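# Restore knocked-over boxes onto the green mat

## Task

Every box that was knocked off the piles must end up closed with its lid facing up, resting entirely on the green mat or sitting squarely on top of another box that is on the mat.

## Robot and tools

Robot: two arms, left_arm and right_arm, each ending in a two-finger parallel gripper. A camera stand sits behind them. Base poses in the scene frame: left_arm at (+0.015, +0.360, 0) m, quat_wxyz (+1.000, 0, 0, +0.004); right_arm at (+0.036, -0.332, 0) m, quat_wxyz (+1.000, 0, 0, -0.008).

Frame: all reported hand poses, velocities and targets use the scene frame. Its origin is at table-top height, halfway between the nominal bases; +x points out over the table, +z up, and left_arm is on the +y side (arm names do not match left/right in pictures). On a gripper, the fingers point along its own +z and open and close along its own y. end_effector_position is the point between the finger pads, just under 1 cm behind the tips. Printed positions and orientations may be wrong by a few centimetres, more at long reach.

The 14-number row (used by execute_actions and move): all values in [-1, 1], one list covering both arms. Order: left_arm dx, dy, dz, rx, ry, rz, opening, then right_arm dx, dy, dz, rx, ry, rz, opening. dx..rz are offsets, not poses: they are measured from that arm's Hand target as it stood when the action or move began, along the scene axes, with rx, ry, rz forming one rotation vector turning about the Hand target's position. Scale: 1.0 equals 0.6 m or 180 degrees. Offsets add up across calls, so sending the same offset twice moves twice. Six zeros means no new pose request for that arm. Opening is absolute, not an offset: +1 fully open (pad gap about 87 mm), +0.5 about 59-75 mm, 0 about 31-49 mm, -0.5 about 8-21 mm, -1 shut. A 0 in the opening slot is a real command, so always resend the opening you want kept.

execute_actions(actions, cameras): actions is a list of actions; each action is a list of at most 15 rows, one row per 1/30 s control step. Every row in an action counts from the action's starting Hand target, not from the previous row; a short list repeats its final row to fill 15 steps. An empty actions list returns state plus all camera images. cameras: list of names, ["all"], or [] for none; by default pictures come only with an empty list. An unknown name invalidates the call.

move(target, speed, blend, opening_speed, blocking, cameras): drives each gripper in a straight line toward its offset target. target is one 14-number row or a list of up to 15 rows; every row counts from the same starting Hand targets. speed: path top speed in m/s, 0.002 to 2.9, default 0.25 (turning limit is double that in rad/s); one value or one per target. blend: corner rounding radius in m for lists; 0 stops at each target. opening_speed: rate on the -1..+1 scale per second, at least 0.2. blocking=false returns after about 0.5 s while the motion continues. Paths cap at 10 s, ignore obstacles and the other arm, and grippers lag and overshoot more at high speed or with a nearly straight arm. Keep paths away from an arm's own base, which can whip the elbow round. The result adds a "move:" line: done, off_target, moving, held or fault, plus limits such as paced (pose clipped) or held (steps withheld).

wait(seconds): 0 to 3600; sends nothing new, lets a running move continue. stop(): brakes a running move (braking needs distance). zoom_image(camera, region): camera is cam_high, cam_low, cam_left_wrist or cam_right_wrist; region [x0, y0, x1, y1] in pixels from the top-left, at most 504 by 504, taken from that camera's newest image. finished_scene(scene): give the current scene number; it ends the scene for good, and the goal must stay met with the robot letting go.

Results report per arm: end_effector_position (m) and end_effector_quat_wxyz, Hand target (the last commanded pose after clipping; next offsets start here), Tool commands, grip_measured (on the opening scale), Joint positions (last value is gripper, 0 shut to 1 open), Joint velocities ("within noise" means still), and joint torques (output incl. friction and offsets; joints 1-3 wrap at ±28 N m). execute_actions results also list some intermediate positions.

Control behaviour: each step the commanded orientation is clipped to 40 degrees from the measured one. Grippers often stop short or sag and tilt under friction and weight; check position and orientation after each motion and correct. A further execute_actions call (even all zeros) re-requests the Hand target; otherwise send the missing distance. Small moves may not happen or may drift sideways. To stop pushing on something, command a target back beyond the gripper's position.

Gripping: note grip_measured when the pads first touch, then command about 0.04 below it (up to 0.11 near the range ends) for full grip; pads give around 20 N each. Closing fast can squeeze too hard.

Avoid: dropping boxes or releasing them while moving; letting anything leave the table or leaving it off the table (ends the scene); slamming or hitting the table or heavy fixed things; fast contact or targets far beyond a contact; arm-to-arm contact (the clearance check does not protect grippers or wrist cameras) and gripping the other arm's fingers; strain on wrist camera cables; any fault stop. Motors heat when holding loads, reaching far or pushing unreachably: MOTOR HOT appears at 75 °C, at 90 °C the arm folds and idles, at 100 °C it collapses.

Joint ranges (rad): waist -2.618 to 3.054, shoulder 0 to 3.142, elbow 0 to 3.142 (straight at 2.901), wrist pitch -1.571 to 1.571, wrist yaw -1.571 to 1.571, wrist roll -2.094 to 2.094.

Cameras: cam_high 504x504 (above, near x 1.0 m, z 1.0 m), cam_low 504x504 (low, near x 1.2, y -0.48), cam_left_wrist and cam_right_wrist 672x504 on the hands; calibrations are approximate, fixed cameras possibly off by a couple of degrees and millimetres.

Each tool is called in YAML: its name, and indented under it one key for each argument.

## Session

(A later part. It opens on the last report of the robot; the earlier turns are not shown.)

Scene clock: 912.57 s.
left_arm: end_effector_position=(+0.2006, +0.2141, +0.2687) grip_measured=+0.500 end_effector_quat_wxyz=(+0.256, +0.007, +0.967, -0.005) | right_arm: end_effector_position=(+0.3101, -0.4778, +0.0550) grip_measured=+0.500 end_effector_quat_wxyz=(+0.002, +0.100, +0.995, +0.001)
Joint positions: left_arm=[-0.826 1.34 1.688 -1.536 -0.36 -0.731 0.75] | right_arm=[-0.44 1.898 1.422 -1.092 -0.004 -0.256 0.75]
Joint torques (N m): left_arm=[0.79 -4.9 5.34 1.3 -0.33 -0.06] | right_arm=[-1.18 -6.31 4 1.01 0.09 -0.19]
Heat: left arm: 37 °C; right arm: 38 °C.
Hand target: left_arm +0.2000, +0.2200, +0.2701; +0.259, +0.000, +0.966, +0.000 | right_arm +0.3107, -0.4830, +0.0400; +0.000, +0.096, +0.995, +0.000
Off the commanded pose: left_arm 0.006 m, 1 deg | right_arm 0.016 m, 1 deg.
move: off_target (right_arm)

move:
  target: [0,0,0,0,0,0,0.5,-0.0428,0.288,-0.01,0,0,0,0.5]
  speed: 0.1
  cameras: ["cam_high","cam_right_wrist"]

Scene clock: 917.37 s.
left_arm: end_effector_position=(+0.2006, +0.2141, +0.2687) grip_measured=+0.500 end_effector_quat_wxyz=(+0.256, +0.007, +0.967, -0.005) | right_arm: end_effector_position=(+0.2820, -0.3193, +0.0521) grip_measured=+0.500 end_effector_quat_wxyz=(-0.003, +0.083, +0.996, -0.011)
Joint positions: left_arm=[-0.826 1.34 1.688 -1.536 -0.36 -0.731 0.75] | right_arm=[0.05 1.68 1.14 -1.039 0.021 0.199 0.75]
Joint torques (N m): left_arm=[0.68 -4.96 5.5 1.3 -0.38 -0.04] | right_arm=[0.9 -4.67 2.41 1.35 -0.06 0.39]
Heat: left arm: 37 °C; right arm: 38 °C.
Hand target: left_arm +0.2000, +0.2200, +0.2701; +0.259, +0.000, +0.966, +0.000 | right_arm +0.2850, -0.3102, +0.0340; +0.000, +0.095, +0.995, +0.000
Off the commanded pose: left_arm 0.006 m, 1 deg | right_arm 0.020 m, 2 deg.
move: off_target (right_arm)
cam_right_wrist: T_world_to_cam=[[-0.16757, -0.98576, 0.0139, -0.26965], [-0.62515, 0.11715, 0.77166, 0.19262], [-0.76231, 0.12061, -0.63588, 0.42933]] pos_world=[0.40251, -0.34016, 0.12811]

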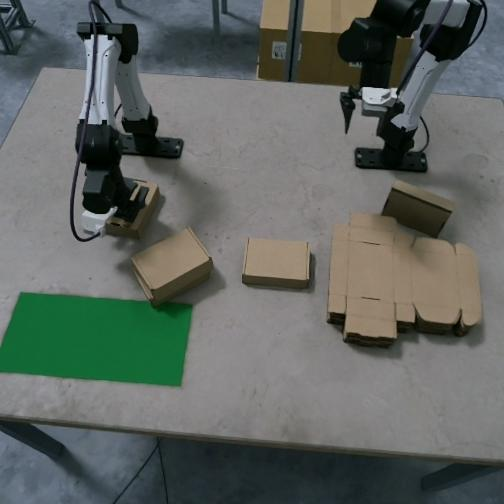

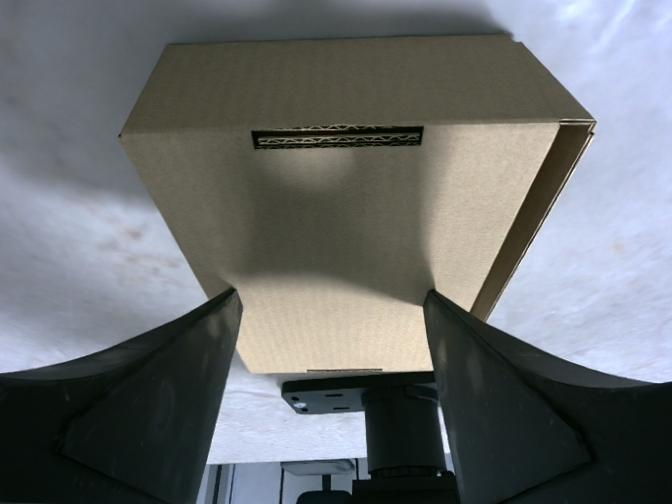

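move:
  target: [0,0,0,0,0,0,0.5,-0.0667,0.325,-0.005,0,0,-0.22,0.5]
  speed: 0.1
  cameras: ["cam_high","cam_right_wrist"]

Scene clock: 923.83 s.
left_arm: end_effector_position=(+0.2006, +0.2141, +0.2687) grip_measured=+0.500 end_effector_quat_wxyz=(+0.256, +0.007, +0.967, -0.005) | right_arm: end_effector_position=(+0.2421, -0.1148, +0.0536) grip_measured=+0.500 end_effector_quat_wxyz=(-0.007, +0.416, +0.909, +0.022)
Joint positions: left_arm=[-0.826 1.34 1.688 -1.536 -0.36 -0.731 0.75] | right_arm=[0.668 1.682 1.143 -1 -0.033 1.511 0.75]
Joint torques (N m): left_arm=[0.55 -4.75 5.53 1.25 -0.32 -0.05] | right_arm=[0.8 -2.15 4.07 0.9 0.52 0.41]
Heat: left arm: 36 °C; right arm: 37 °C.
Hand target: left_arm +0.2000, +0.2200, +0.2701; +0.259, +0.000, +0.966, +0.000 | right_arm +0.2451, -0.1153, +0.0309; +0.000, +0.427, +0.904, +0.000
Off the commanded pose: left_arm 0.006 m, 1 deg | right_arm 0.023 m, 3 deg.
move: off_target (right_arm)
cam_right_wrist: T_world_to_cam=[[-0.75838, -0.65043, -0.04238, 0.10976], [-0.42559, 0.44487, 0.78801, 0.13102], [-0.49369, 0.61565, -0.6142, 0.3658]] pos_world=[0.31959, -0.2121, 0.12608]

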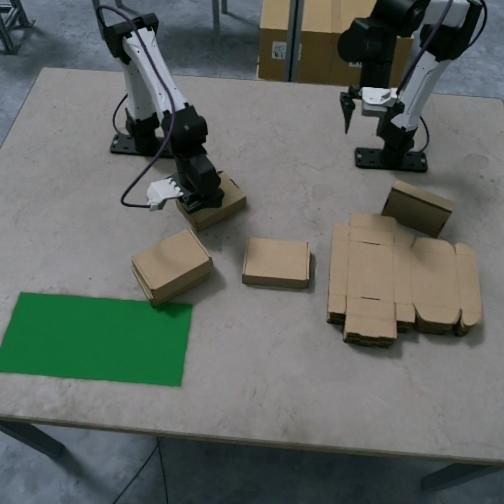

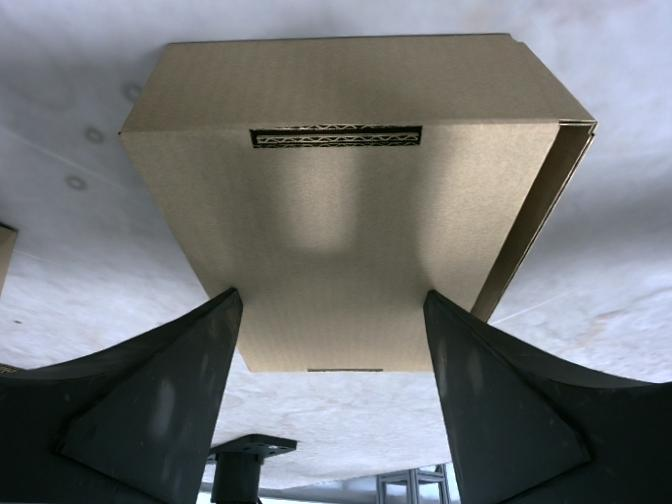

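move:
  target:
    - [0,0,0,0,0,0,0.5,-0.005,0,0.2,0,0,0,0.5]
    - [-0.11,-0.4117,-0.2335,-0.024,-0.0526,-0.2714,0.5,0.1207,-0.1612,0.1485,0.0636,0.0538,0.0087,0.5]
  speed: 0.25
  blend: 0.02
  cameras: ["cam_high","cam_left_wrist","cam_right_wrist"]

Scene clock: 934.77 s.
left_arm: end_effector_position=(+0.1362, -0.0252, +0.1378) grip_measured=+0.500 end_effector_quat_wxyz=(+0.316, +0.381, +0.857, -0.144) | right_arm: end_effector_position=(+0.3146, -0.2129, +0.1198) grip_measured=+0.500 end_effector_quat_wxyz=(-0.114, +0.415, +0.901, +0.052)
Joint positions: left_arm=[-1.375 1.623 1.304 -0.611 -0.329 -0.419 0.75] | right_arm=[0.181 1.864 1.571 -1.411 -0.214 1.014 0.75]
Joint torques (N m): left_arm=[-0.57 -7.5 5.78 2.13 -0.11 0.11] | right_arm=[-0.72 -6.67 7.27 -0.01 -0.06 -0.14]
Heat: left arm: 36 °C; right arm: 37 °C.
Hand target: left_arm +0.1339, -0.0270, +0.1298; +0.312, +0.389, +0.855, -0.142 | right_arm +0.3176, -0.2119, +0.1201; -0.119, +0.411, +0.902, +0.054
Off the commanded pose: left_arm 0.008 m, 1 deg | right_arm 0.003 m, 1 deg.
move: done
cam_left_wrist: T_world_to_cam=[[-0.75458, -0.65619, 0.00432, 0.08606], [-0.64897, 0.74723, 0.14314, 0.11207], [-0.09716, 0.10521, -0.98969, 0.29601]] pos_world=[0.16643, -0.05842, 0.27654]
cam_right_wrist: T_world_to_cam=[[-0.76268, -0.64675, -0.00597, 0.10159], [-0.28104, 0.32307, 0.90368, 0.0681], [-0.58253, 0.6909, -0.42816, 0.52431]] pos_world=[0.40204, -0.31854, 0.16355]

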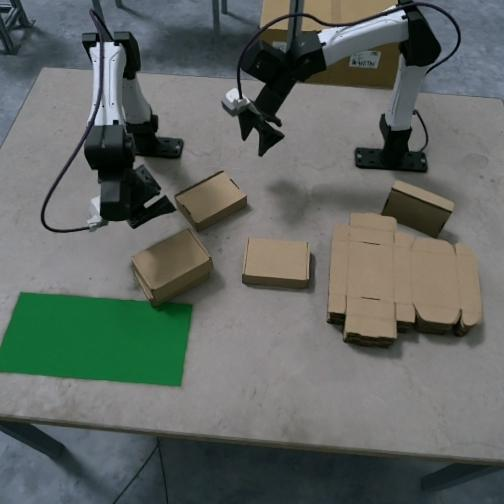

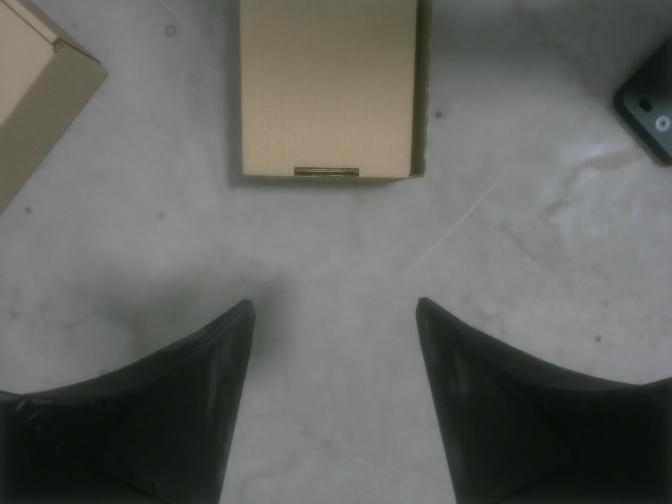

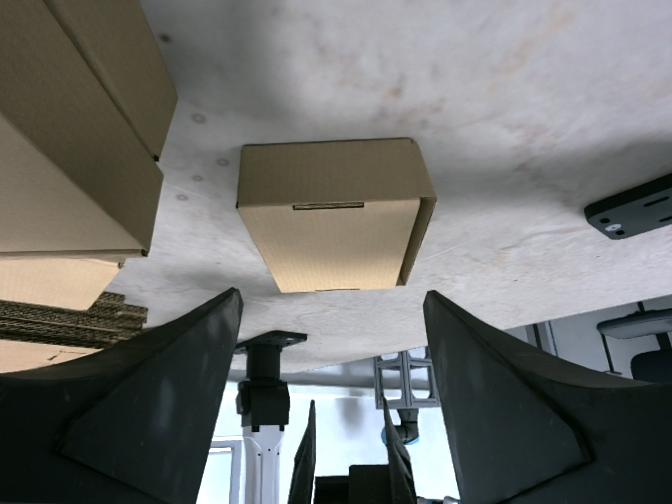

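move:
  target: [0.03,-0.0167,-0.1887,0,0,0,0.5,-0.011,0.0148,-0.1535,0,0,0,0.5]
  speed: 0.15

move:
  target: [0.0715,-0.0818,-0.005,0,0,0,0.5,-0.0715,0.0818,0,0,0,0,0.5]
  speed: 0.06

move:
  target: [0,0,0.15,0,0,0,0.5,0,0,0.1,0,0,0,0.5]
  speed: 0.06
  cameras: ["cam_high","cam_low","cam_left_wrist"]

Scene clock: 945.07 s.
left_arm: end_effector_position=(+0.1492, -0.0380, +0.0238) grip_measured=+0.500 end_effector_quat_wxyz=(+0.314, +0.388, +0.855, -0.145) | right_arm: end_effector_position=(+0.3127, -0.2065, +0.0335) grip_measured=+0.500 end_effector_quat_wxyz=(-0.111, +0.407, +0.905, +0.056)
Joint positions: left_arm=[-1.343 1.809 1.042 -0.156 -0.301 -0.38 0.75] | right_arm=[0.201 1.926 1.303 -1.068 -0.218 1.016 0.75]
Joint torques (N m): left_arm=[0.73 -8.54 5.74 2.2 -0.19 0.02] | right_arm=[0.34 -6.89 4.66 0.23 -0.07 0.17]
Heat: left arm: 37 °C; right arm: 39 °C.
Hand target: left_arm +0.1520, -0.0370, +0.0167; +0.312, +0.389, +0.855, -0.142 | right_arm +0.3110, -0.2031, +0.0280; -0.119, +0.411, +0.902, +0.055
Off the commanded pose: left_arm 0.008 m, 0 deg | right_arm 0.007 m, 1 deg.
move: done

Scene clock: 946.63 s.
left_arm: end_effector_position=(+0.1708, -0.0565, +0.0140) grip_measured=+0.500 end_effector_quat_wxyz=(+0.273, +0.409, +0.863, -0.115) | right_arm: end_effector_position=(+0.2884, -0.1827, +0.0226) grip_measured=+0.500 end_effector_quat_wxyz=(-0.069, +0.409, +0.910, +0.019)
Joint positions: left_arm=[-1.287 1.962 1.259 -0.311 -0.243 -0.323 0.75] | right_arm=[0.346 1.847 1.185 -0.984 -0.122 1.169 0.75]
Joint torques (N m): left_arm=[2.15 -7.02 9.1 3.14 -0.25 0.09] | right_arm=[2.91 -8.47 3.28 0.18 -1.36 0.36]
Heat: left arm: 38 °C; right arm: 38 °C.
Hand target: left_arm +0.1949, -0.0862, +0.0138; +0.312, +0.389, +0.855, -0.142 | right_arm +0.2681, -0.1540, +0.0279; -0.119, +0.411, +0.902, +0.054
Off the commanded pose: left_arm 0.038 m, 6 deg | right_arm 0.036 m, 7 deg.
move: off_target (left_arm, right_arm)

Scene clock: 948.53 s.
left_arm: end_effector_position=(+0.1713, -0.0508, +0.0685) grip_measured=+0.500 end_effector_quat_wxyz=(+0.245, +0.418, +0.870, -0.088) | right_arm: end_effector_position=(+0.2868, -0.1790, +0.0665) grip_measured=+0.500 end_effector_quat_wxyz=(-0.071, +0.411, +0.909, +0.020)
Joint positions: left_arm=[-1.279 1.932 1.477 -0.638 -0.234 -0.318 0.75] | right_arm=[0.356 1.791 1.297 -1.152 -0.128 1.184 0.75]
Joint torques (N m): left_arm=[1.66 -14.91 9.96 2.92 -0.33 0.01] | right_arm=[2.5 -9.58 6.9 -0.54 -1.16 0.28]
Heat: left arm: 38 °C; right arm: 38 °C.
Hand target: left_arm +0.1948, -0.0862, +0.1037; +0.312, +0.389, +0.855, -0.142 | right_arm +0.2681, -0.1540, +0.0880; -0.119, +0.411, +0.902, +0.054
Off the commanded pose: left_arm 0.055 m, 10 deg | right_arm 0.038 m, 7 deg.
move: off_target (left_arm, right_arm)
cam_left_wrist: T_world_to_cam=[[-0.78021, -0.62347, -0.0507, 0.10586], [-0.6036, 0.72911, 0.32259, 0.14298], [-0.16416, 0.28229, -0.94518, 0.25093]] pos_world=[0.21008, -0.10908, 0.19642]

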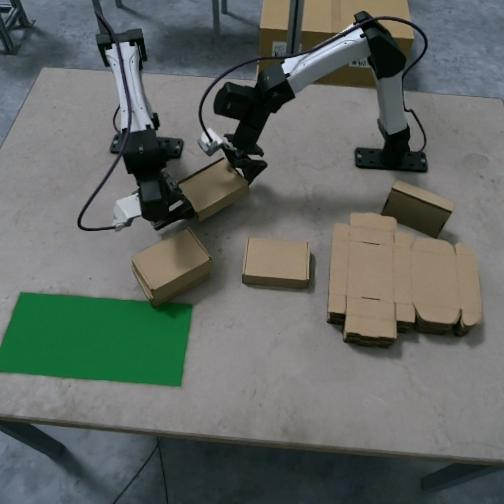

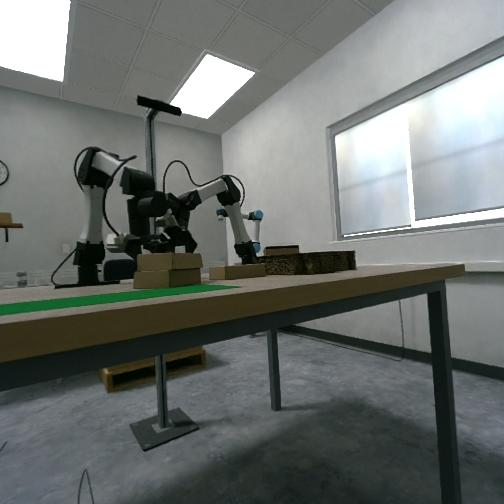

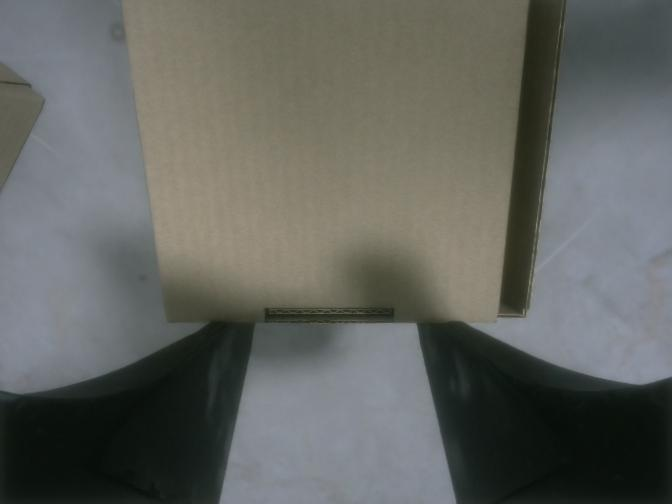

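move:
  target:
    - [0,0,0.1167,0,0,0,0.5,0,0,0.125,0,0,0,0.5]
    - [0.1558,-0.075,0.1167,0,0,0,0.5,0.1558,-0.075,0.125,0,0,0,0.5]
  speed: 0.1
  blend: 0.02
  cameras: ["cam_high","cam_low"]

Scene clock: 962.87 s.
left_arm: end_effector_position=(+0.2648, -0.0971, +0.1683) grip_measured=+0.500 end_effector_quat_wxyz=(+0.264, +0.408, +0.868, -0.105) | right_arm: end_effector_position=(+0.3794, -0.2224, +0.1570) grip_measured=+0.500 end_effector_quat_wxyz=(-0.026, +0.418, +0.906, +0.056)
Joint positions: left_arm=[-1.117 2.247 2.336 -1.104 -0.155 -0.184 0.75] | right_arm=[0.168 1.984 1.927 -1.496 -0.122 1.016 0.75]
Joint torques (N m): left_arm=[0.9 -10.92 9.42 3.32 -0.08 -0.02] | right_arm=[1.47 -8.27 7.06 -0.31 -1.14 0.23]
Heat: left arm: 45 °C; right arm: 39 °C.
Hand target: left_arm +0.2882, -0.1312, +0.1738; +0.312, +0.389, +0.855, -0.142 | right_arm +0.3616, -0.1990, +0.1630; -0.119, +0.411, +0.902, +0.054
Off the commanded pose: left_arm 0.042 m, 7 deg | right_arm 0.030 m, 11 deg.
joint sent to its limit (right arm) — joint 4 (wrist pitch), lower limit. The joint targets are off in orientation, not in position.
move: off_target (left_arm, right_arm)

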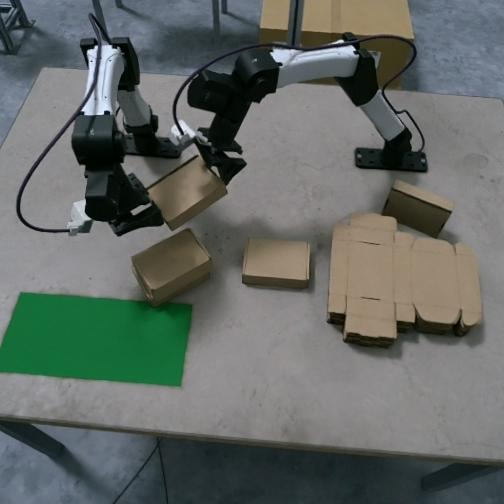

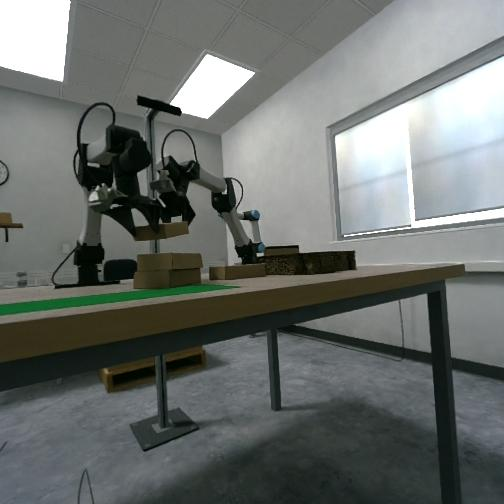

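move:
  target: [0.155,-0.075,-0.045,0,0,0,0.5,0.155,-0.075,-0.035,0,0,0,0.5]
  speed: 0.1
  cameras: ["cam_high","cam_low","cam_left_wrist"]

zoom_image:
  camera: "cam_low"
  region: [80, 180, 240, 300]

zoom_image:
  camera: "cam_high"
  region: [90, 170, 230, 330]

Scene clock: 967.63 s.
left_arm: end_effector_position=(+0.3527, -0.1400, +0.1338) grip_measured=+0.500 end_effector_quat_wxyz=(+0.310, +0.399, +0.852, -0.138) | right_arm: end_effector_position=(+0.4703, -0.2649, +0.1429) grip_measured=+0.500 end_effector_quat_wxyz=(+0.022, +0.428, +0.899, +0.090)
Joint positions: left_arm=[-1.005 2.627 2.835 -1.092 -0.088 -0.089 0.75] | right_arm=[0.039 2.269 2.316 -1.496 -0.141 0.919 0.75]
Joint torques (N m): left_arm=[0.53 -13.93 9.09 3.89 -0.05 0.03] | right_arm=[1.18 -9.78 6.91 -0.1 -0.82 0.15]
Heat: left arm: 45 °C; right arm: 39 °C.
Hand target: left_arm +0.3813, -0.1762, +0.1467; +0.312, +0.389, +0.855, -0.142 | right_arm +0.4545, -0.2440, +0.1419; -0.119, +0.411, +0.902, +0.054
Off the commanded pose: left_arm 0.048 m, 1 deg | right_arm 0.026 m, 17 deg.
elbow stopped short (left arm): the move would have taken joint 3 (elbow) straighter than the controller allows.
joint sent to its limit (right arm) — joint 4 (wrist pitch), lower limit. The joint targets are off in orientation, not in position.
move: off_target (left_arm, right_arm)
cam_left_wrist: T_world_to_cam=[[-0.77497, -0.63187, -0.01275, 0.18698], [-0.62523, 0.76356, 0.16145, 0.33044], [-0.09227, 0.13309, -0.9868, 0.32696]] pos_world=[0.38167, -0.17768, 0.27168]

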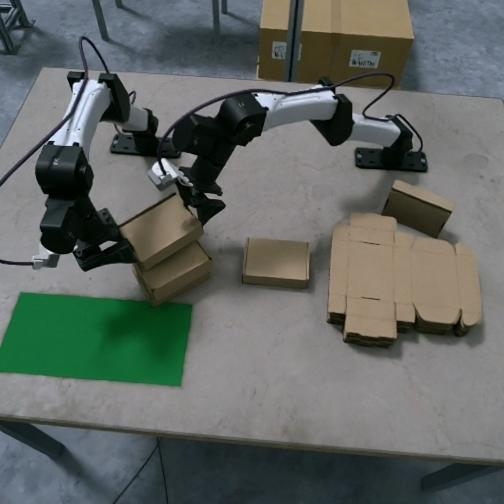

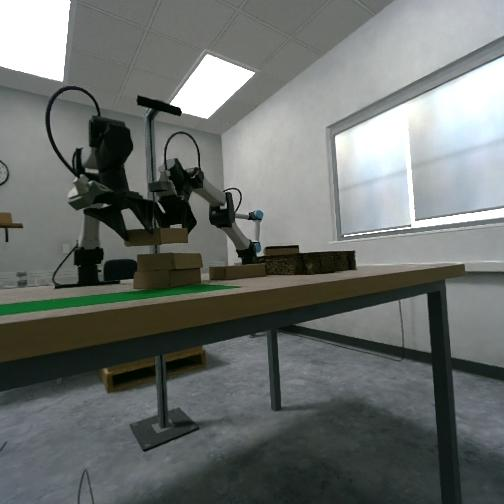

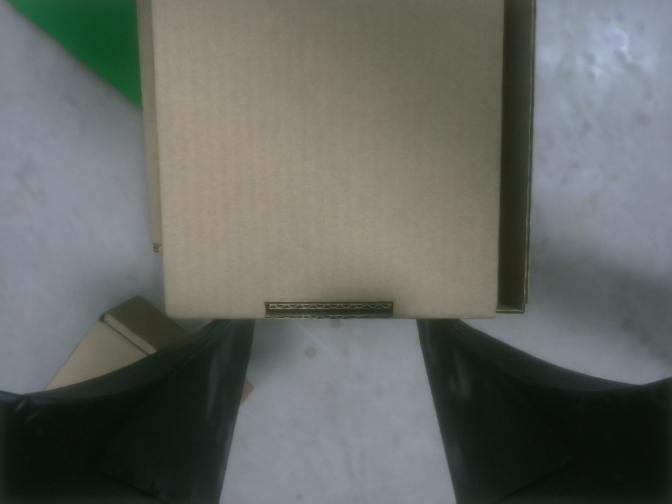

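Scaled by 3.150 from the camera's image (finer frame: 720x720).

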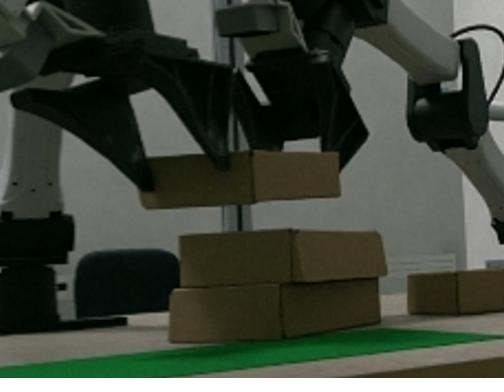

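Scaled by 3.150 from the camera's image (finer frame: 720x720).

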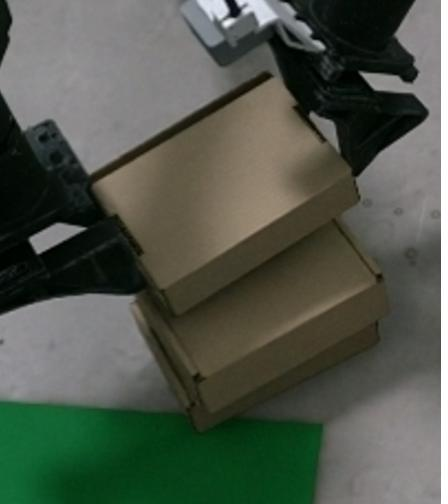

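execute_actions:
  actions: []

Scene clock: 990.67 s.
left_arm: end_effector_position=(+0.3527, -0.1401, +0.1338) grip_measured=+0.500 end_effector_quat_wxyz=(+0.310, +0.399, +0.852, -0.138) | right_arm: end_effector_position=(+0.4703, -0.2650, +0.1429) grip_measured=+0.500 end_effector_quat_wxyz=(+0.022, +0.427, +0.899, +0.090)
Joint positions: left_arm=[-1.005 2.627 2.835 -1.091 -0.088 -0.088 0.75] | right_arm=[0.039 2.269 2.316 -1.496 -0.141 0.918 0.75]
Joint velocities: within noise
Joint torques (N m): left_arm=[0.76 -14.08 9.36 3.84 -0.08 -0.05] | right_arm=[0.95 -9.85 6.9 -0.14 -0.82 0.16]
Heat: left arm: 51 °C; right arm: 40 °C.
Hand target: left_arm +0.3813, -0.1762, +0.1467; +0.312, +0.389, +0.855, -0.142 | right_arm +0.4545, -0.2440, +0.1419; -0.119, +0.411, +0.902, +0.054
Tool commands: left_gripper/opening=+0.5 right_gripper/opening=+0.5
Off the commanded pose: left_arm 0.048 m, 1 deg | right_arm 0.026 m, 17 deg.
camera_calibration:
cam_left_wrist: T_world_to_cam=[[-0.77517, -0.63162, -0.01296, 0.18716], [-0.62505, 0.7638, 0.16099, 0.33053], [-0.09178, 0.1329, -0.98687, 0.32685]] pos_world=[0.38168, -0.17768, 0.27178]
cam_right_wrist: T_world_to_cam=[[-0.76536, -0.61508, -0.18946, 0.22267], [-0.49902, 0.38124, 0.77823, 0.24375], [-0.40645, 0.69017, -0.59872, 0.60229]] pos_world=[0.53686, -0.37165, 0.2131]

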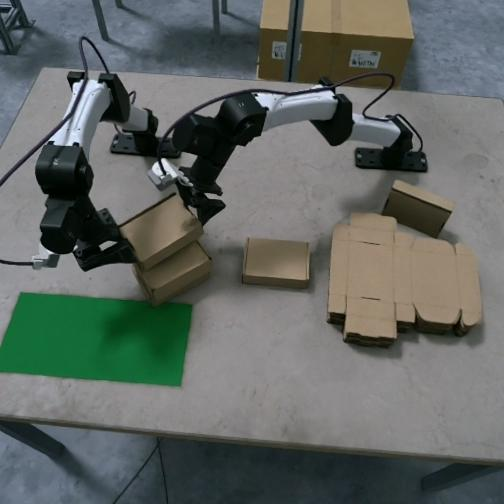

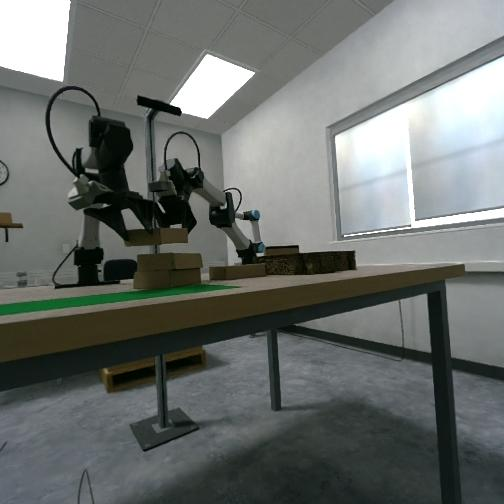

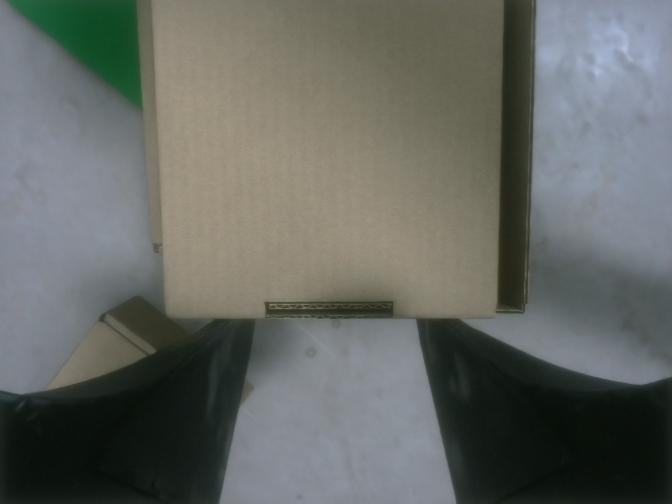

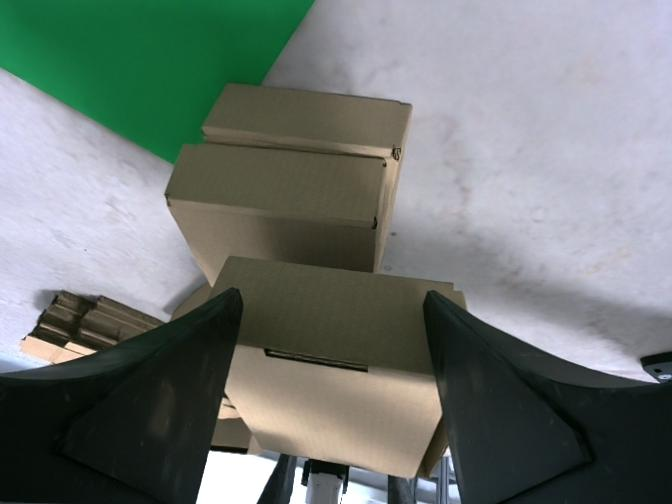

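move:
  target:
    - [0,0,-0.04,0,0,0,0.5,0,0,-0.04,0,0,0,0.5]
  speed: 0.06
  cameras: ["cam_low","cam_high"]

zoom_image:
  camera: "cam_low"
  region: [80, 180, 280, 310]

Scene clock: 998.07 s.
left_arm: end_effector_position=(+0.3536, -0.1414, +0.1138) grip_measured=+0.500 end_effector_quat_wxyz=(+0.298, +0.402, +0.856, -0.131) | right_arm: end_effector_position=(+0.4712, -0.2663, +0.1196) grip_measured=+0.500 end_effector_quat_wxyz=(+0.000, +0.425, +0.902, +0.075)
Joint positions: left_arm=[-1.005 2.662 2.835 -1.086 -0.088 -0.088 0.75] | right_arm=[0.039 2.324 2.316 -1.495 -0.135 0.907 0.75]
Joint torques (N m): left_arm=[0.83 -13.83 9.21 3.72 0.01 -0.05] | right_arm=[1.28 -9.94 6.84 -0.25 -0.81 0.13]
Heat: left arm: 52 °C; right arm: 40 °C.
Hand target: left_arm +0.3812, -0.1761, +0.1226; +0.311, +0.389, +0.855, -0.142 | right_arm +0.4546, -0.2440, +0.1179; -0.119, +0.411, +0.902, +0.054
Off the commanded pose: left_arm 0.045 m, 2 deg | right_arm 0.028 m, 14 deg.
elbow stopped short (left arm): the move would have taken joint 3 (elbow) straighter than the controller allows.
joint sent to its limit (right arm) — joint 4 (wrist pitch), lower limit. The joint targets are off in orientation, not in position.
move: off_target (left_arm, right_arm)
Images, in order (width x height): cam_high 504x504, cam_low 504x504.

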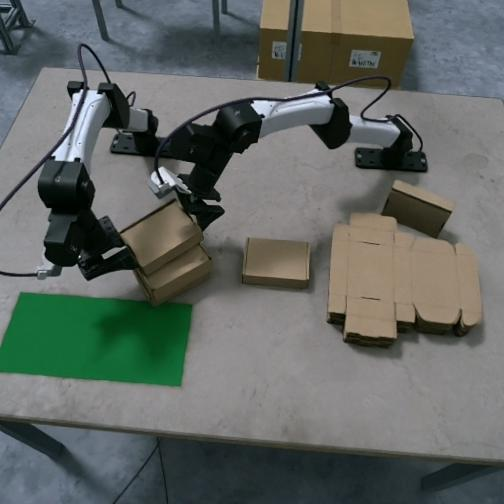

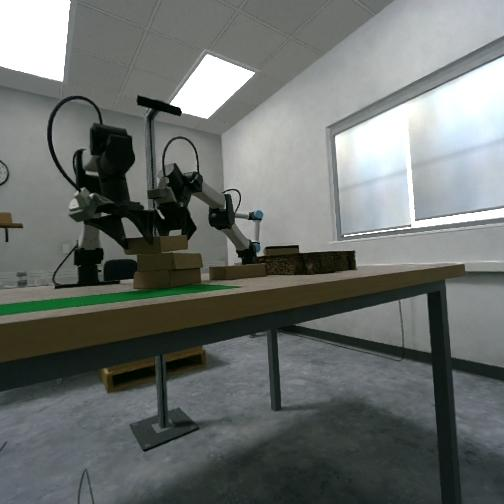

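Scaled by 2.520 from the camera's image (finer frame: 720x720).

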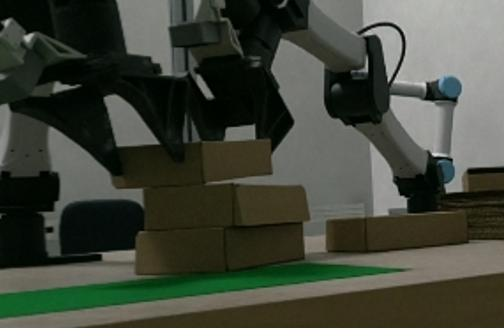

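move:
  target:
    - [0,0,-0.025,0,0,0,0.5,0,0,-0.025,0,0,0,0.5]
  speed: 0.05
  cameras: ["cam_low","cam_left_wrist"]

zoom_image:
  camera: "cam_low"
  region: [80, 180, 280, 310]

Scene clock: 1003.23 s.
left_arm: end_effector_position=(+0.3541, -0.1422, +0.1045) grip_measured=+0.500 end_effector_quat_wxyz=(+0.293, +0.403, +0.858, -0.128) | right_arm: end_effector_position=(+0.4711, -0.2672, +0.1094) grip_measured=+0.500 end_effector_quat_wxyz=(-0.010, +0.422, +0.904, +0.068)
Joint positions: left_arm=[-1.005 2.679 2.835 -1.081 -0.088 -0.088 0.75] | right_arm=[0.039 2.351 2.322 -1.499 -0.131 0.899 0.75]
Joint torques (N m): left_arm=[0.84 -13.39 9.24 3.67 0.02 -0.1] | right_arm=[1.22 -9.43 6.46 -0.22 -0.81 0.12]
Heat: left arm: 53 °C; right arm: 40 °C.
Hand target: left_arm +0.3813, -0.1762, +0.1078; +0.312, +0.389, +0.855, -0.142 | right_arm +0.4546, -0.2440, +0.1031; -0.119, +0.411, +0.902, +0.054
Off the commanded pose: left_arm 0.044 m, 3 deg | right_arm 0.029 m, 13 deg.
elbow stopped short (left arm): the move would have taken joint 3 (elbow) straighter than the controller allows.
joint sent to its limit (right arm) — joint 4 (wrist pitch), lower limit. The joint targets are off in orientation, not in position.
move: off_target (left_arm, right_arm)
cam_left_wrist: T_world_to_cam=[[-0.7755, -0.63111, -0.01753, 0.18708], [-0.62094, 0.75739, 0.202, 0.33114], [-0.11421, 0.16754, -0.97923, 0.31039]] pos_world=[0.38614, -0.18473, 0.24033]

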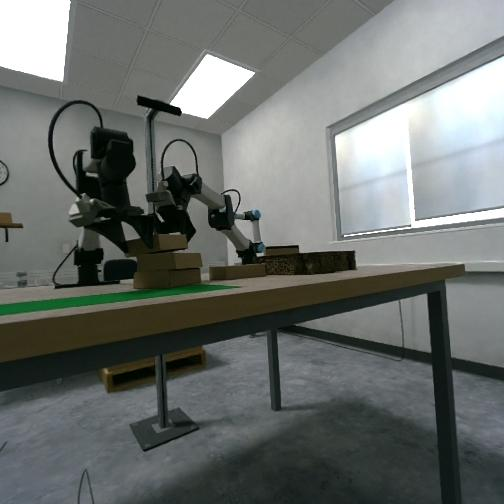

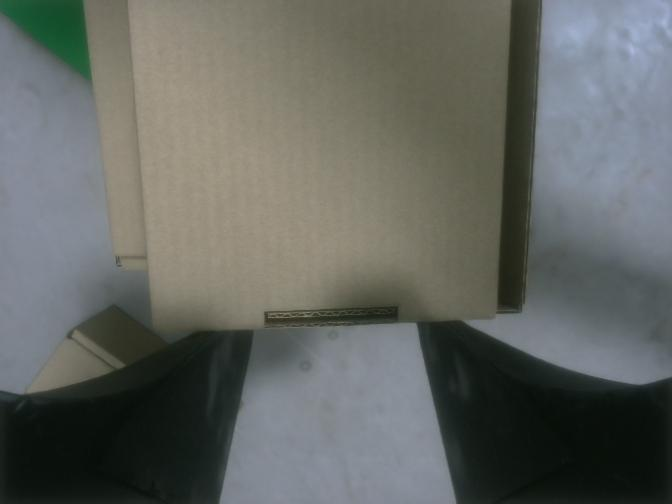

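Scaled by 2.520 from the camera's image (finer frame: 720x720).

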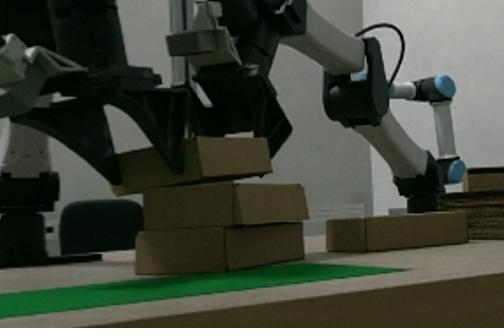

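move:
  target:
    - [0,0,0.03,0,0,0,0.5,0,0,0.03,0,0,0,0.5]
    - [0.0232,0.019,0.03,0,0,0,0.5,0.0232,0.019,0.03,0,0,0,0.5]
  speed: 0.06
  cameras: ["cam_low","cam_left_wrist"]

zoom_image:
  camera: "cam_low"
  region: [80, 180, 280, 310]

Scene clock: 1016.67 s.
left_arm: end_effector_position=(+0.3695, -0.1376, +0.1071) grip_measured=+0.500 end_effector_quat_wxyz=(+0.300, +0.399, +0.856, -0.135) | right_arm: end_effector_position=(+0.4865, -0.2633, +0.1216) grip_measured=+0.500 end_effector_quat_wxyz=(+0.020, +0.422, +0.902, +0.083)
Joint positions: left_arm=[-0.974 2.679 2.835 -1.058 -0.066 -0.07 0.75] | right_arm=[0.046 2.362 2.393 -1.49 -0.13 0.912 0.75]
Joint torques (N m): left_arm=[0.83 -15.95 9.29 3.47 -0.06 -0.04] | right_arm=[2.67 -10.21 7.1 -0.19 -0.87 0.45]
Heat: left arm: 54 °C; right arm: 40 °C.
Hand target: left_arm +0.3953, -0.1648, +0.1258; +0.312, +0.389, +0.855, -0.142 | right_arm +0.4686, -0.2326, +0.1210; -0.119, +0.411, +0.902, +0.055
Off the commanded pose: left_arm 0.042 m, 2 deg | right_arm 0.036 m, 16 deg.
elbow stopped short (left arm): the move would have taken joint 3 (elbow) straighter than the controller allows.
joint sent to its limit (right arm) — joint 4 (wrist pitch), lower limit. The joint targets are off in orientation, not in position.
move: off_target (left_arm, right_arm)
cam_left_wrist: T_world_to_cam=[[-0.77393, -0.63319, -0.01006, 0.20029], [-0.62406, 0.75989, 0.18198, 0.34035], [-0.10758, 0.14712, -0.98325, 0.30899]] pos_world=[0.40065, -0.17726, 0.2439]

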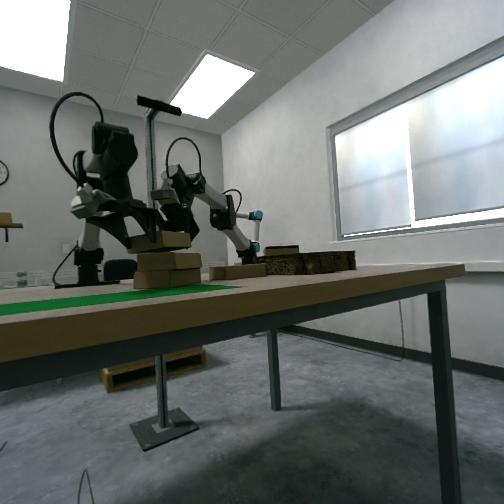

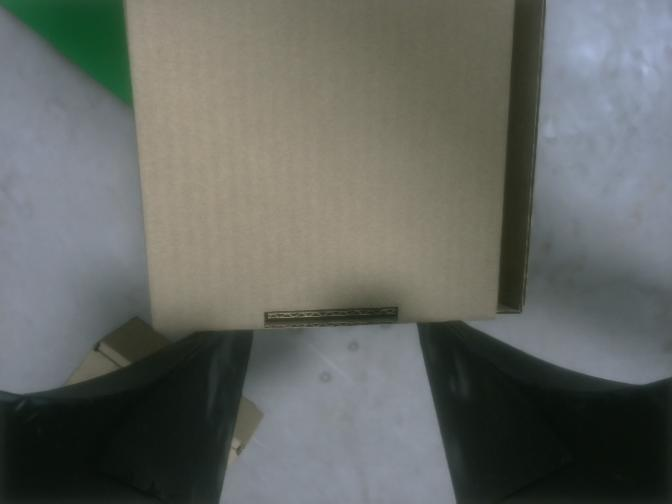

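Scaled by 2.520 from the camera's image (finer frame: 720x720).

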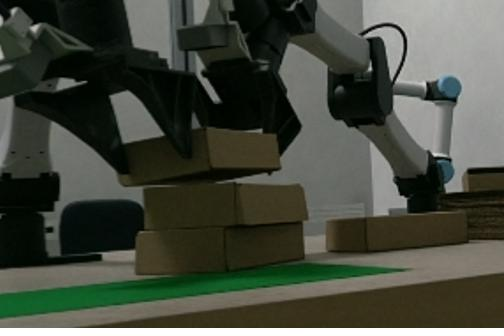

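move:
  target:
    - [-0.0077,-0.0063,0,0,0,0,0.5,-0.0077,-0.0063,0,0,0,0,0.5]
    - [-0.0077,-0.0063,-0.03,0,0,0,0.5,-0.0077,-0.0063,-0.05,0,0,0,0.5]
  speed: 0.06
  cameras: ["cam_low","cam_left_wrist"]

zoom_image:
  camera: "cam_low"
  region: [80, 180, 280, 310]

Scene clock: 1026.63 s.
left_arm: end_effector_position=(+0.3693, -0.1378, +0.1030) grip_measured=+0.500 end_effector_quat_wxyz=(+0.297, +0.400, +0.857, -0.134) | right_arm: end_effector_position=(+0.4852, -0.2633, +0.1002) grip_measured=+0.500 end_effector_quat_wxyz=(-0.004, +0.425, +0.903, +0.071)
Joint positions: left_arm=[-0.974 2.686 2.835 -1.058 -0.065 -0.07 0.75] | right_arm=[0.046 2.412 2.393 -1.495 -0.13 0.913 0.75]
Joint torques (N m): left_arm=[-0.12 -14.12 8.81 3.47 -0.11 -0.11] | right_arm=[2 -9.73 5.38 -0.3 -0.93 0.15]
Heat: left arm: 56 °C; right arm: 41 °C.
Hand target: left_arm +0.3906, -0.1685, +0.1077; +0.312, +0.389, +0.855, -0.142 | right_arm +0.4639, -0.2365, +0.0909; -0.119, +0.411, +0.902, +0.054
Off the commanded pose: left_arm 0.038 m, 2 deg | right_arm 0.035 m, 13 deg.
elbow stopped short (left arm): the move would have taken joint 3 (elbow) straighter than the controller allows.
joint sent to its limit (right arm) — joint 4 (wrist pitch), lower limit. The joint targets are off in orientation, not in position.
move: off_target (left_arm, right_arm)
cam_left_wrist: T_world_to_cam=[[-0.77461, -0.63237, -0.00928, 0.20036], [-0.62243, 0.75966, 0.18842, 0.3398], [-0.1121, 0.15172, -0.98204, 0.30729]] pos_world=[0.40115, -0.17805, 0.2396]

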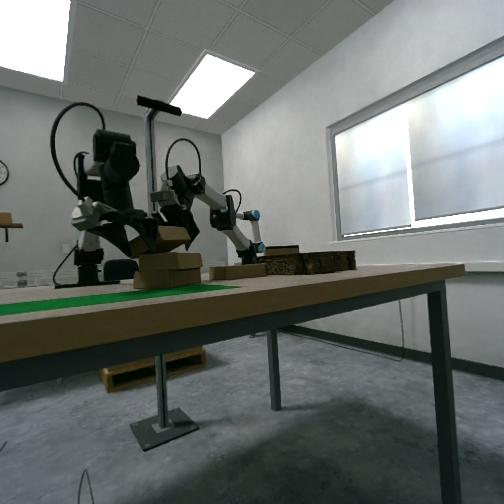

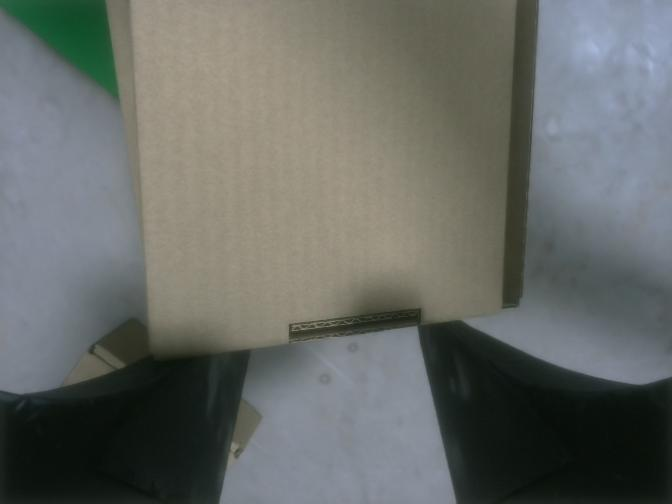

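Scaled by 2.520 from the camera's image (finer frame: 720x720).

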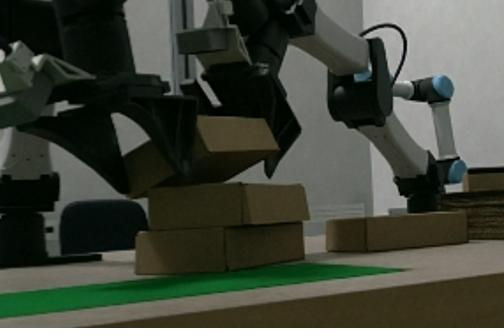

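move:
  target:
    - [0,0,0.04,0,0,0,0.5,0,0,0.055,0,0,0,0.5]
    - [0.0271,0.0222,0.04,0,0,0,0.5,0.0271,0.0222,0.055,0,0,0,0.5]
  speed: 0.06
  cameras: ["cam_low","cam_left_wrist","cam_right_wrist"]

zoom_image:
  camera: "cam_low"
  region: [80, 180, 280, 310]

Scene clock: 1040.03 s.
left_arm: end_effector_position=(+0.3830, -0.1289, +0.1045) grip_measured=+0.500 end_effector_quat_wxyz=(+0.300, +0.397, +0.857, -0.134) | right_arm: end_effector_position=(+0.4998, -0.2563, +0.1198) grip_measured=+0.500 end_effector_quat_wxyz=(+0.032, +0.426, +0.900, +0.089)
Joint positions: left_arm=[-0.945 2.686 2.839 -1.056 -0.052 -0.05 0.75] | right_arm=[0.06 2.407 2.466 -1.488 -0.127 0.938 0.75]
Joint torques (N m): left_arm=[0.87 -18.14 8.85 3.4 0.01 -0.05] | right_arm=[2.92 -11.41 7.23 -0.19 -0.98 0.43]
Heat: left arm: 55 °C; right arm: 42 °C.
Hand target: left_arm +0.4068, -0.1552, +0.1317; +0.312, +0.389, +0.855, -0.142 | right_arm +0.4802, -0.2231, +0.1240; -0.119, +0.411, +0.902, +0.055
Off the commanded pose: left_arm 0.045 m, 2 deg | right_arm 0.039 m, 18 deg.
elbow stopped short (left arm): the move would have taken joint 3 (elbow) straighter than the controller allows.
joint sent to its limit (right arm) — joint 4 (wrist pitch), lower limit. The joint targets are off in orientation, not in position.
move: off_target (left_arm, right_arm)
cam_left_wrist: T_world_to_cam=[[-0.77092, -0.63684, -0.01073, 0.2146], [-0.62755, 0.75657, 0.18382, 0.34326], [-0.10895, 0.14845, -0.9829, 0.30735]] pos_world=[0.41434, -0.16866, 0.2413]
cam_right_wrist: T_world_to_cam=[[-0.76151, -0.61774, -0.19621, 0.24446], [-0.51272, 0.38894, 0.7654, 0.28336], [-0.3965, 0.68346, -0.61291, 0.58943]] pos_world=[0.56516, -0.36205, 0.19235]

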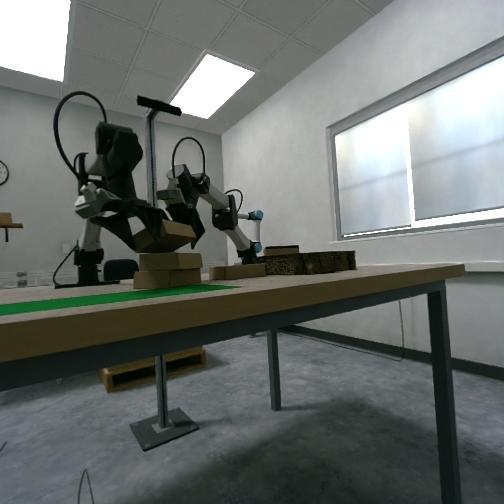

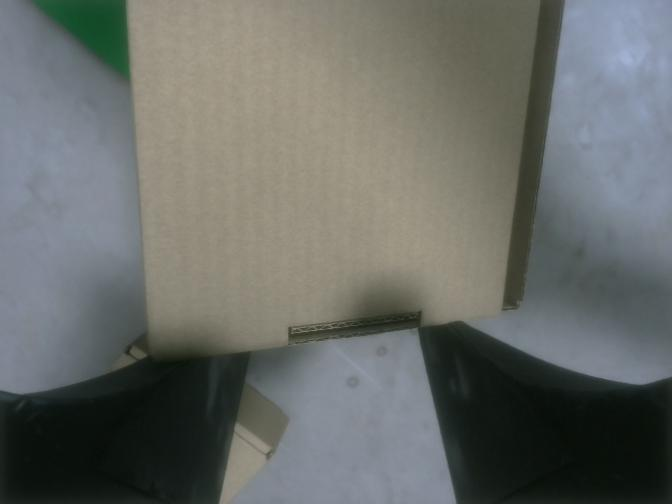

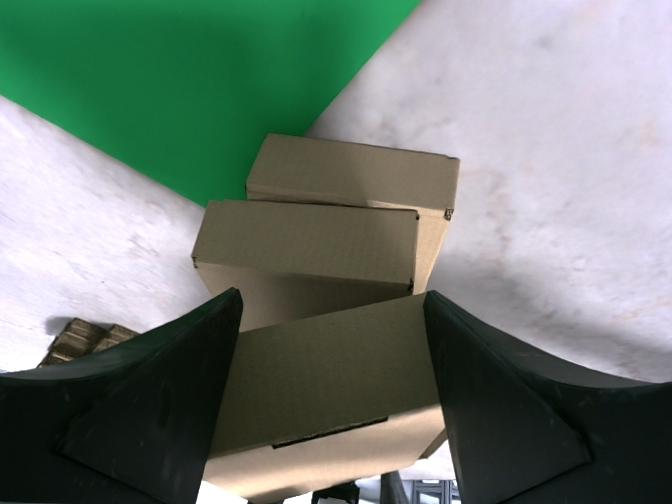

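Scaled by 2.520 from the camera's image (finer frame: 720x720).

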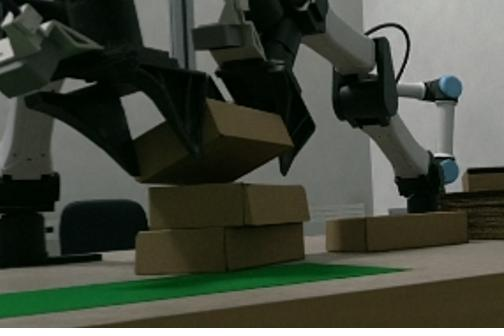

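move:
  target:
    - [-0.013,-0.0106,0,0,0,0,0.5,-0.013,-0.0106,0,0,0,0,0.5]
    - [-0.013,-0.0106,-0.04,0,0,0,0.5,-0.013,-0.0106,-0.04,0,0,0,0.5]
  speed: 0.06
  cameras: ["cam_low","cam_left_wrist"]

zoom_image:
  camera: "cam_low"
  region: [80, 180, 280, 310]

Scene clock: 1051.03 s.
left_arm: end_effector_position=(+0.3820, -0.1305, +0.1049) grip_measured=+0.500 end_effector_quat_wxyz=(+0.301, +0.398, +0.856, -0.135) | right_arm: end_effector_position=(+0.4983, -0.2568, +0.1099) grip_measured=+0.500 end_effector_quat_wxyz=(+0.022, +0.428, +0.900, +0.082)
Joint positions: left_arm=[-0.948 2.686 2.839 -1.053 -0.052 -0.052 0.75] | right_arm=[0.06 2.422 2.453 -1.485 -0.124 0.938 0.75]
Joint torques (N m): left_arm=[-0.9 -13.81 8.87 3.41 -0.11 -0.11] | right_arm=[1.89 -10.35 4.63 -0.24 -0.97 0.17]
Heat: left arm: 56 °C; right arm: 44 °C.
Hand target: left_arm +0.3990, -0.1616, +0.1077; +0.312, +0.389, +0.855, -0.142 | right_arm +0.4723, -0.2295, +0.1000; -0.119, +0.411, +0.902, +0.054
Off the commanded pose: left_arm 0.036 m, 2 deg | right_arm 0.039 m, 17 deg.
elbow stopped short (left arm): the move would have taken joint 3 (elbow) straighter than the controller allows.
joint sent to its limit (right arm) — joint 4 (wrist pitch), lower limit. The joint targets are off in orientation, not in position.
move: off_target (left_arm, right_arm)
cam_left_wrist: T_world_to_cam=[[-0.77184, -0.63574, -0.00965, 0.21337], [-0.62663, 0.75804, 0.18085, 0.34389], [-0.10766, 0.14563, -0.98346, 0.30711]] pos_world=[0.41325, -0.16976, 0.24189]

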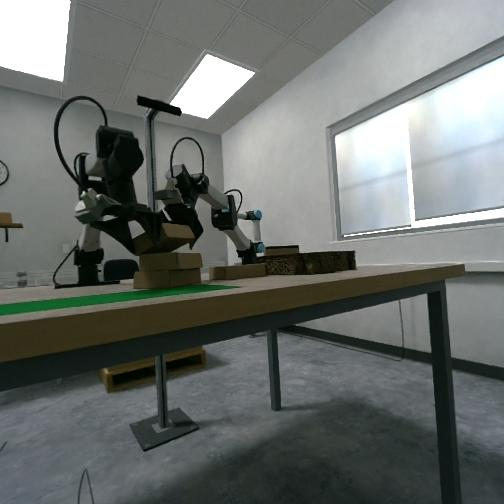

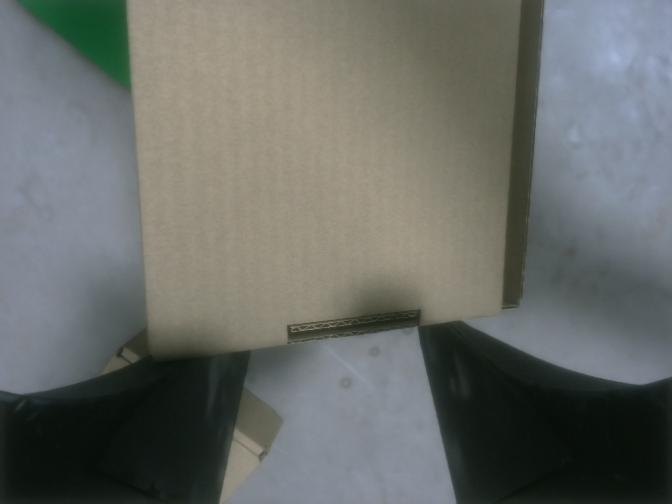

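Scaled by 2.520 from the camera's image (finer frame: 720x720).

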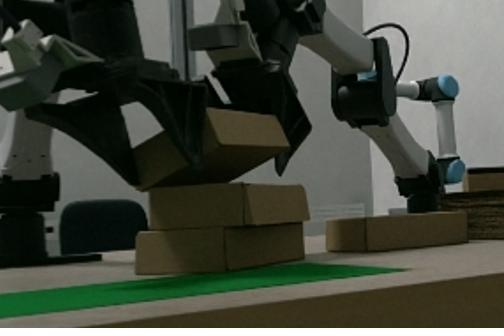

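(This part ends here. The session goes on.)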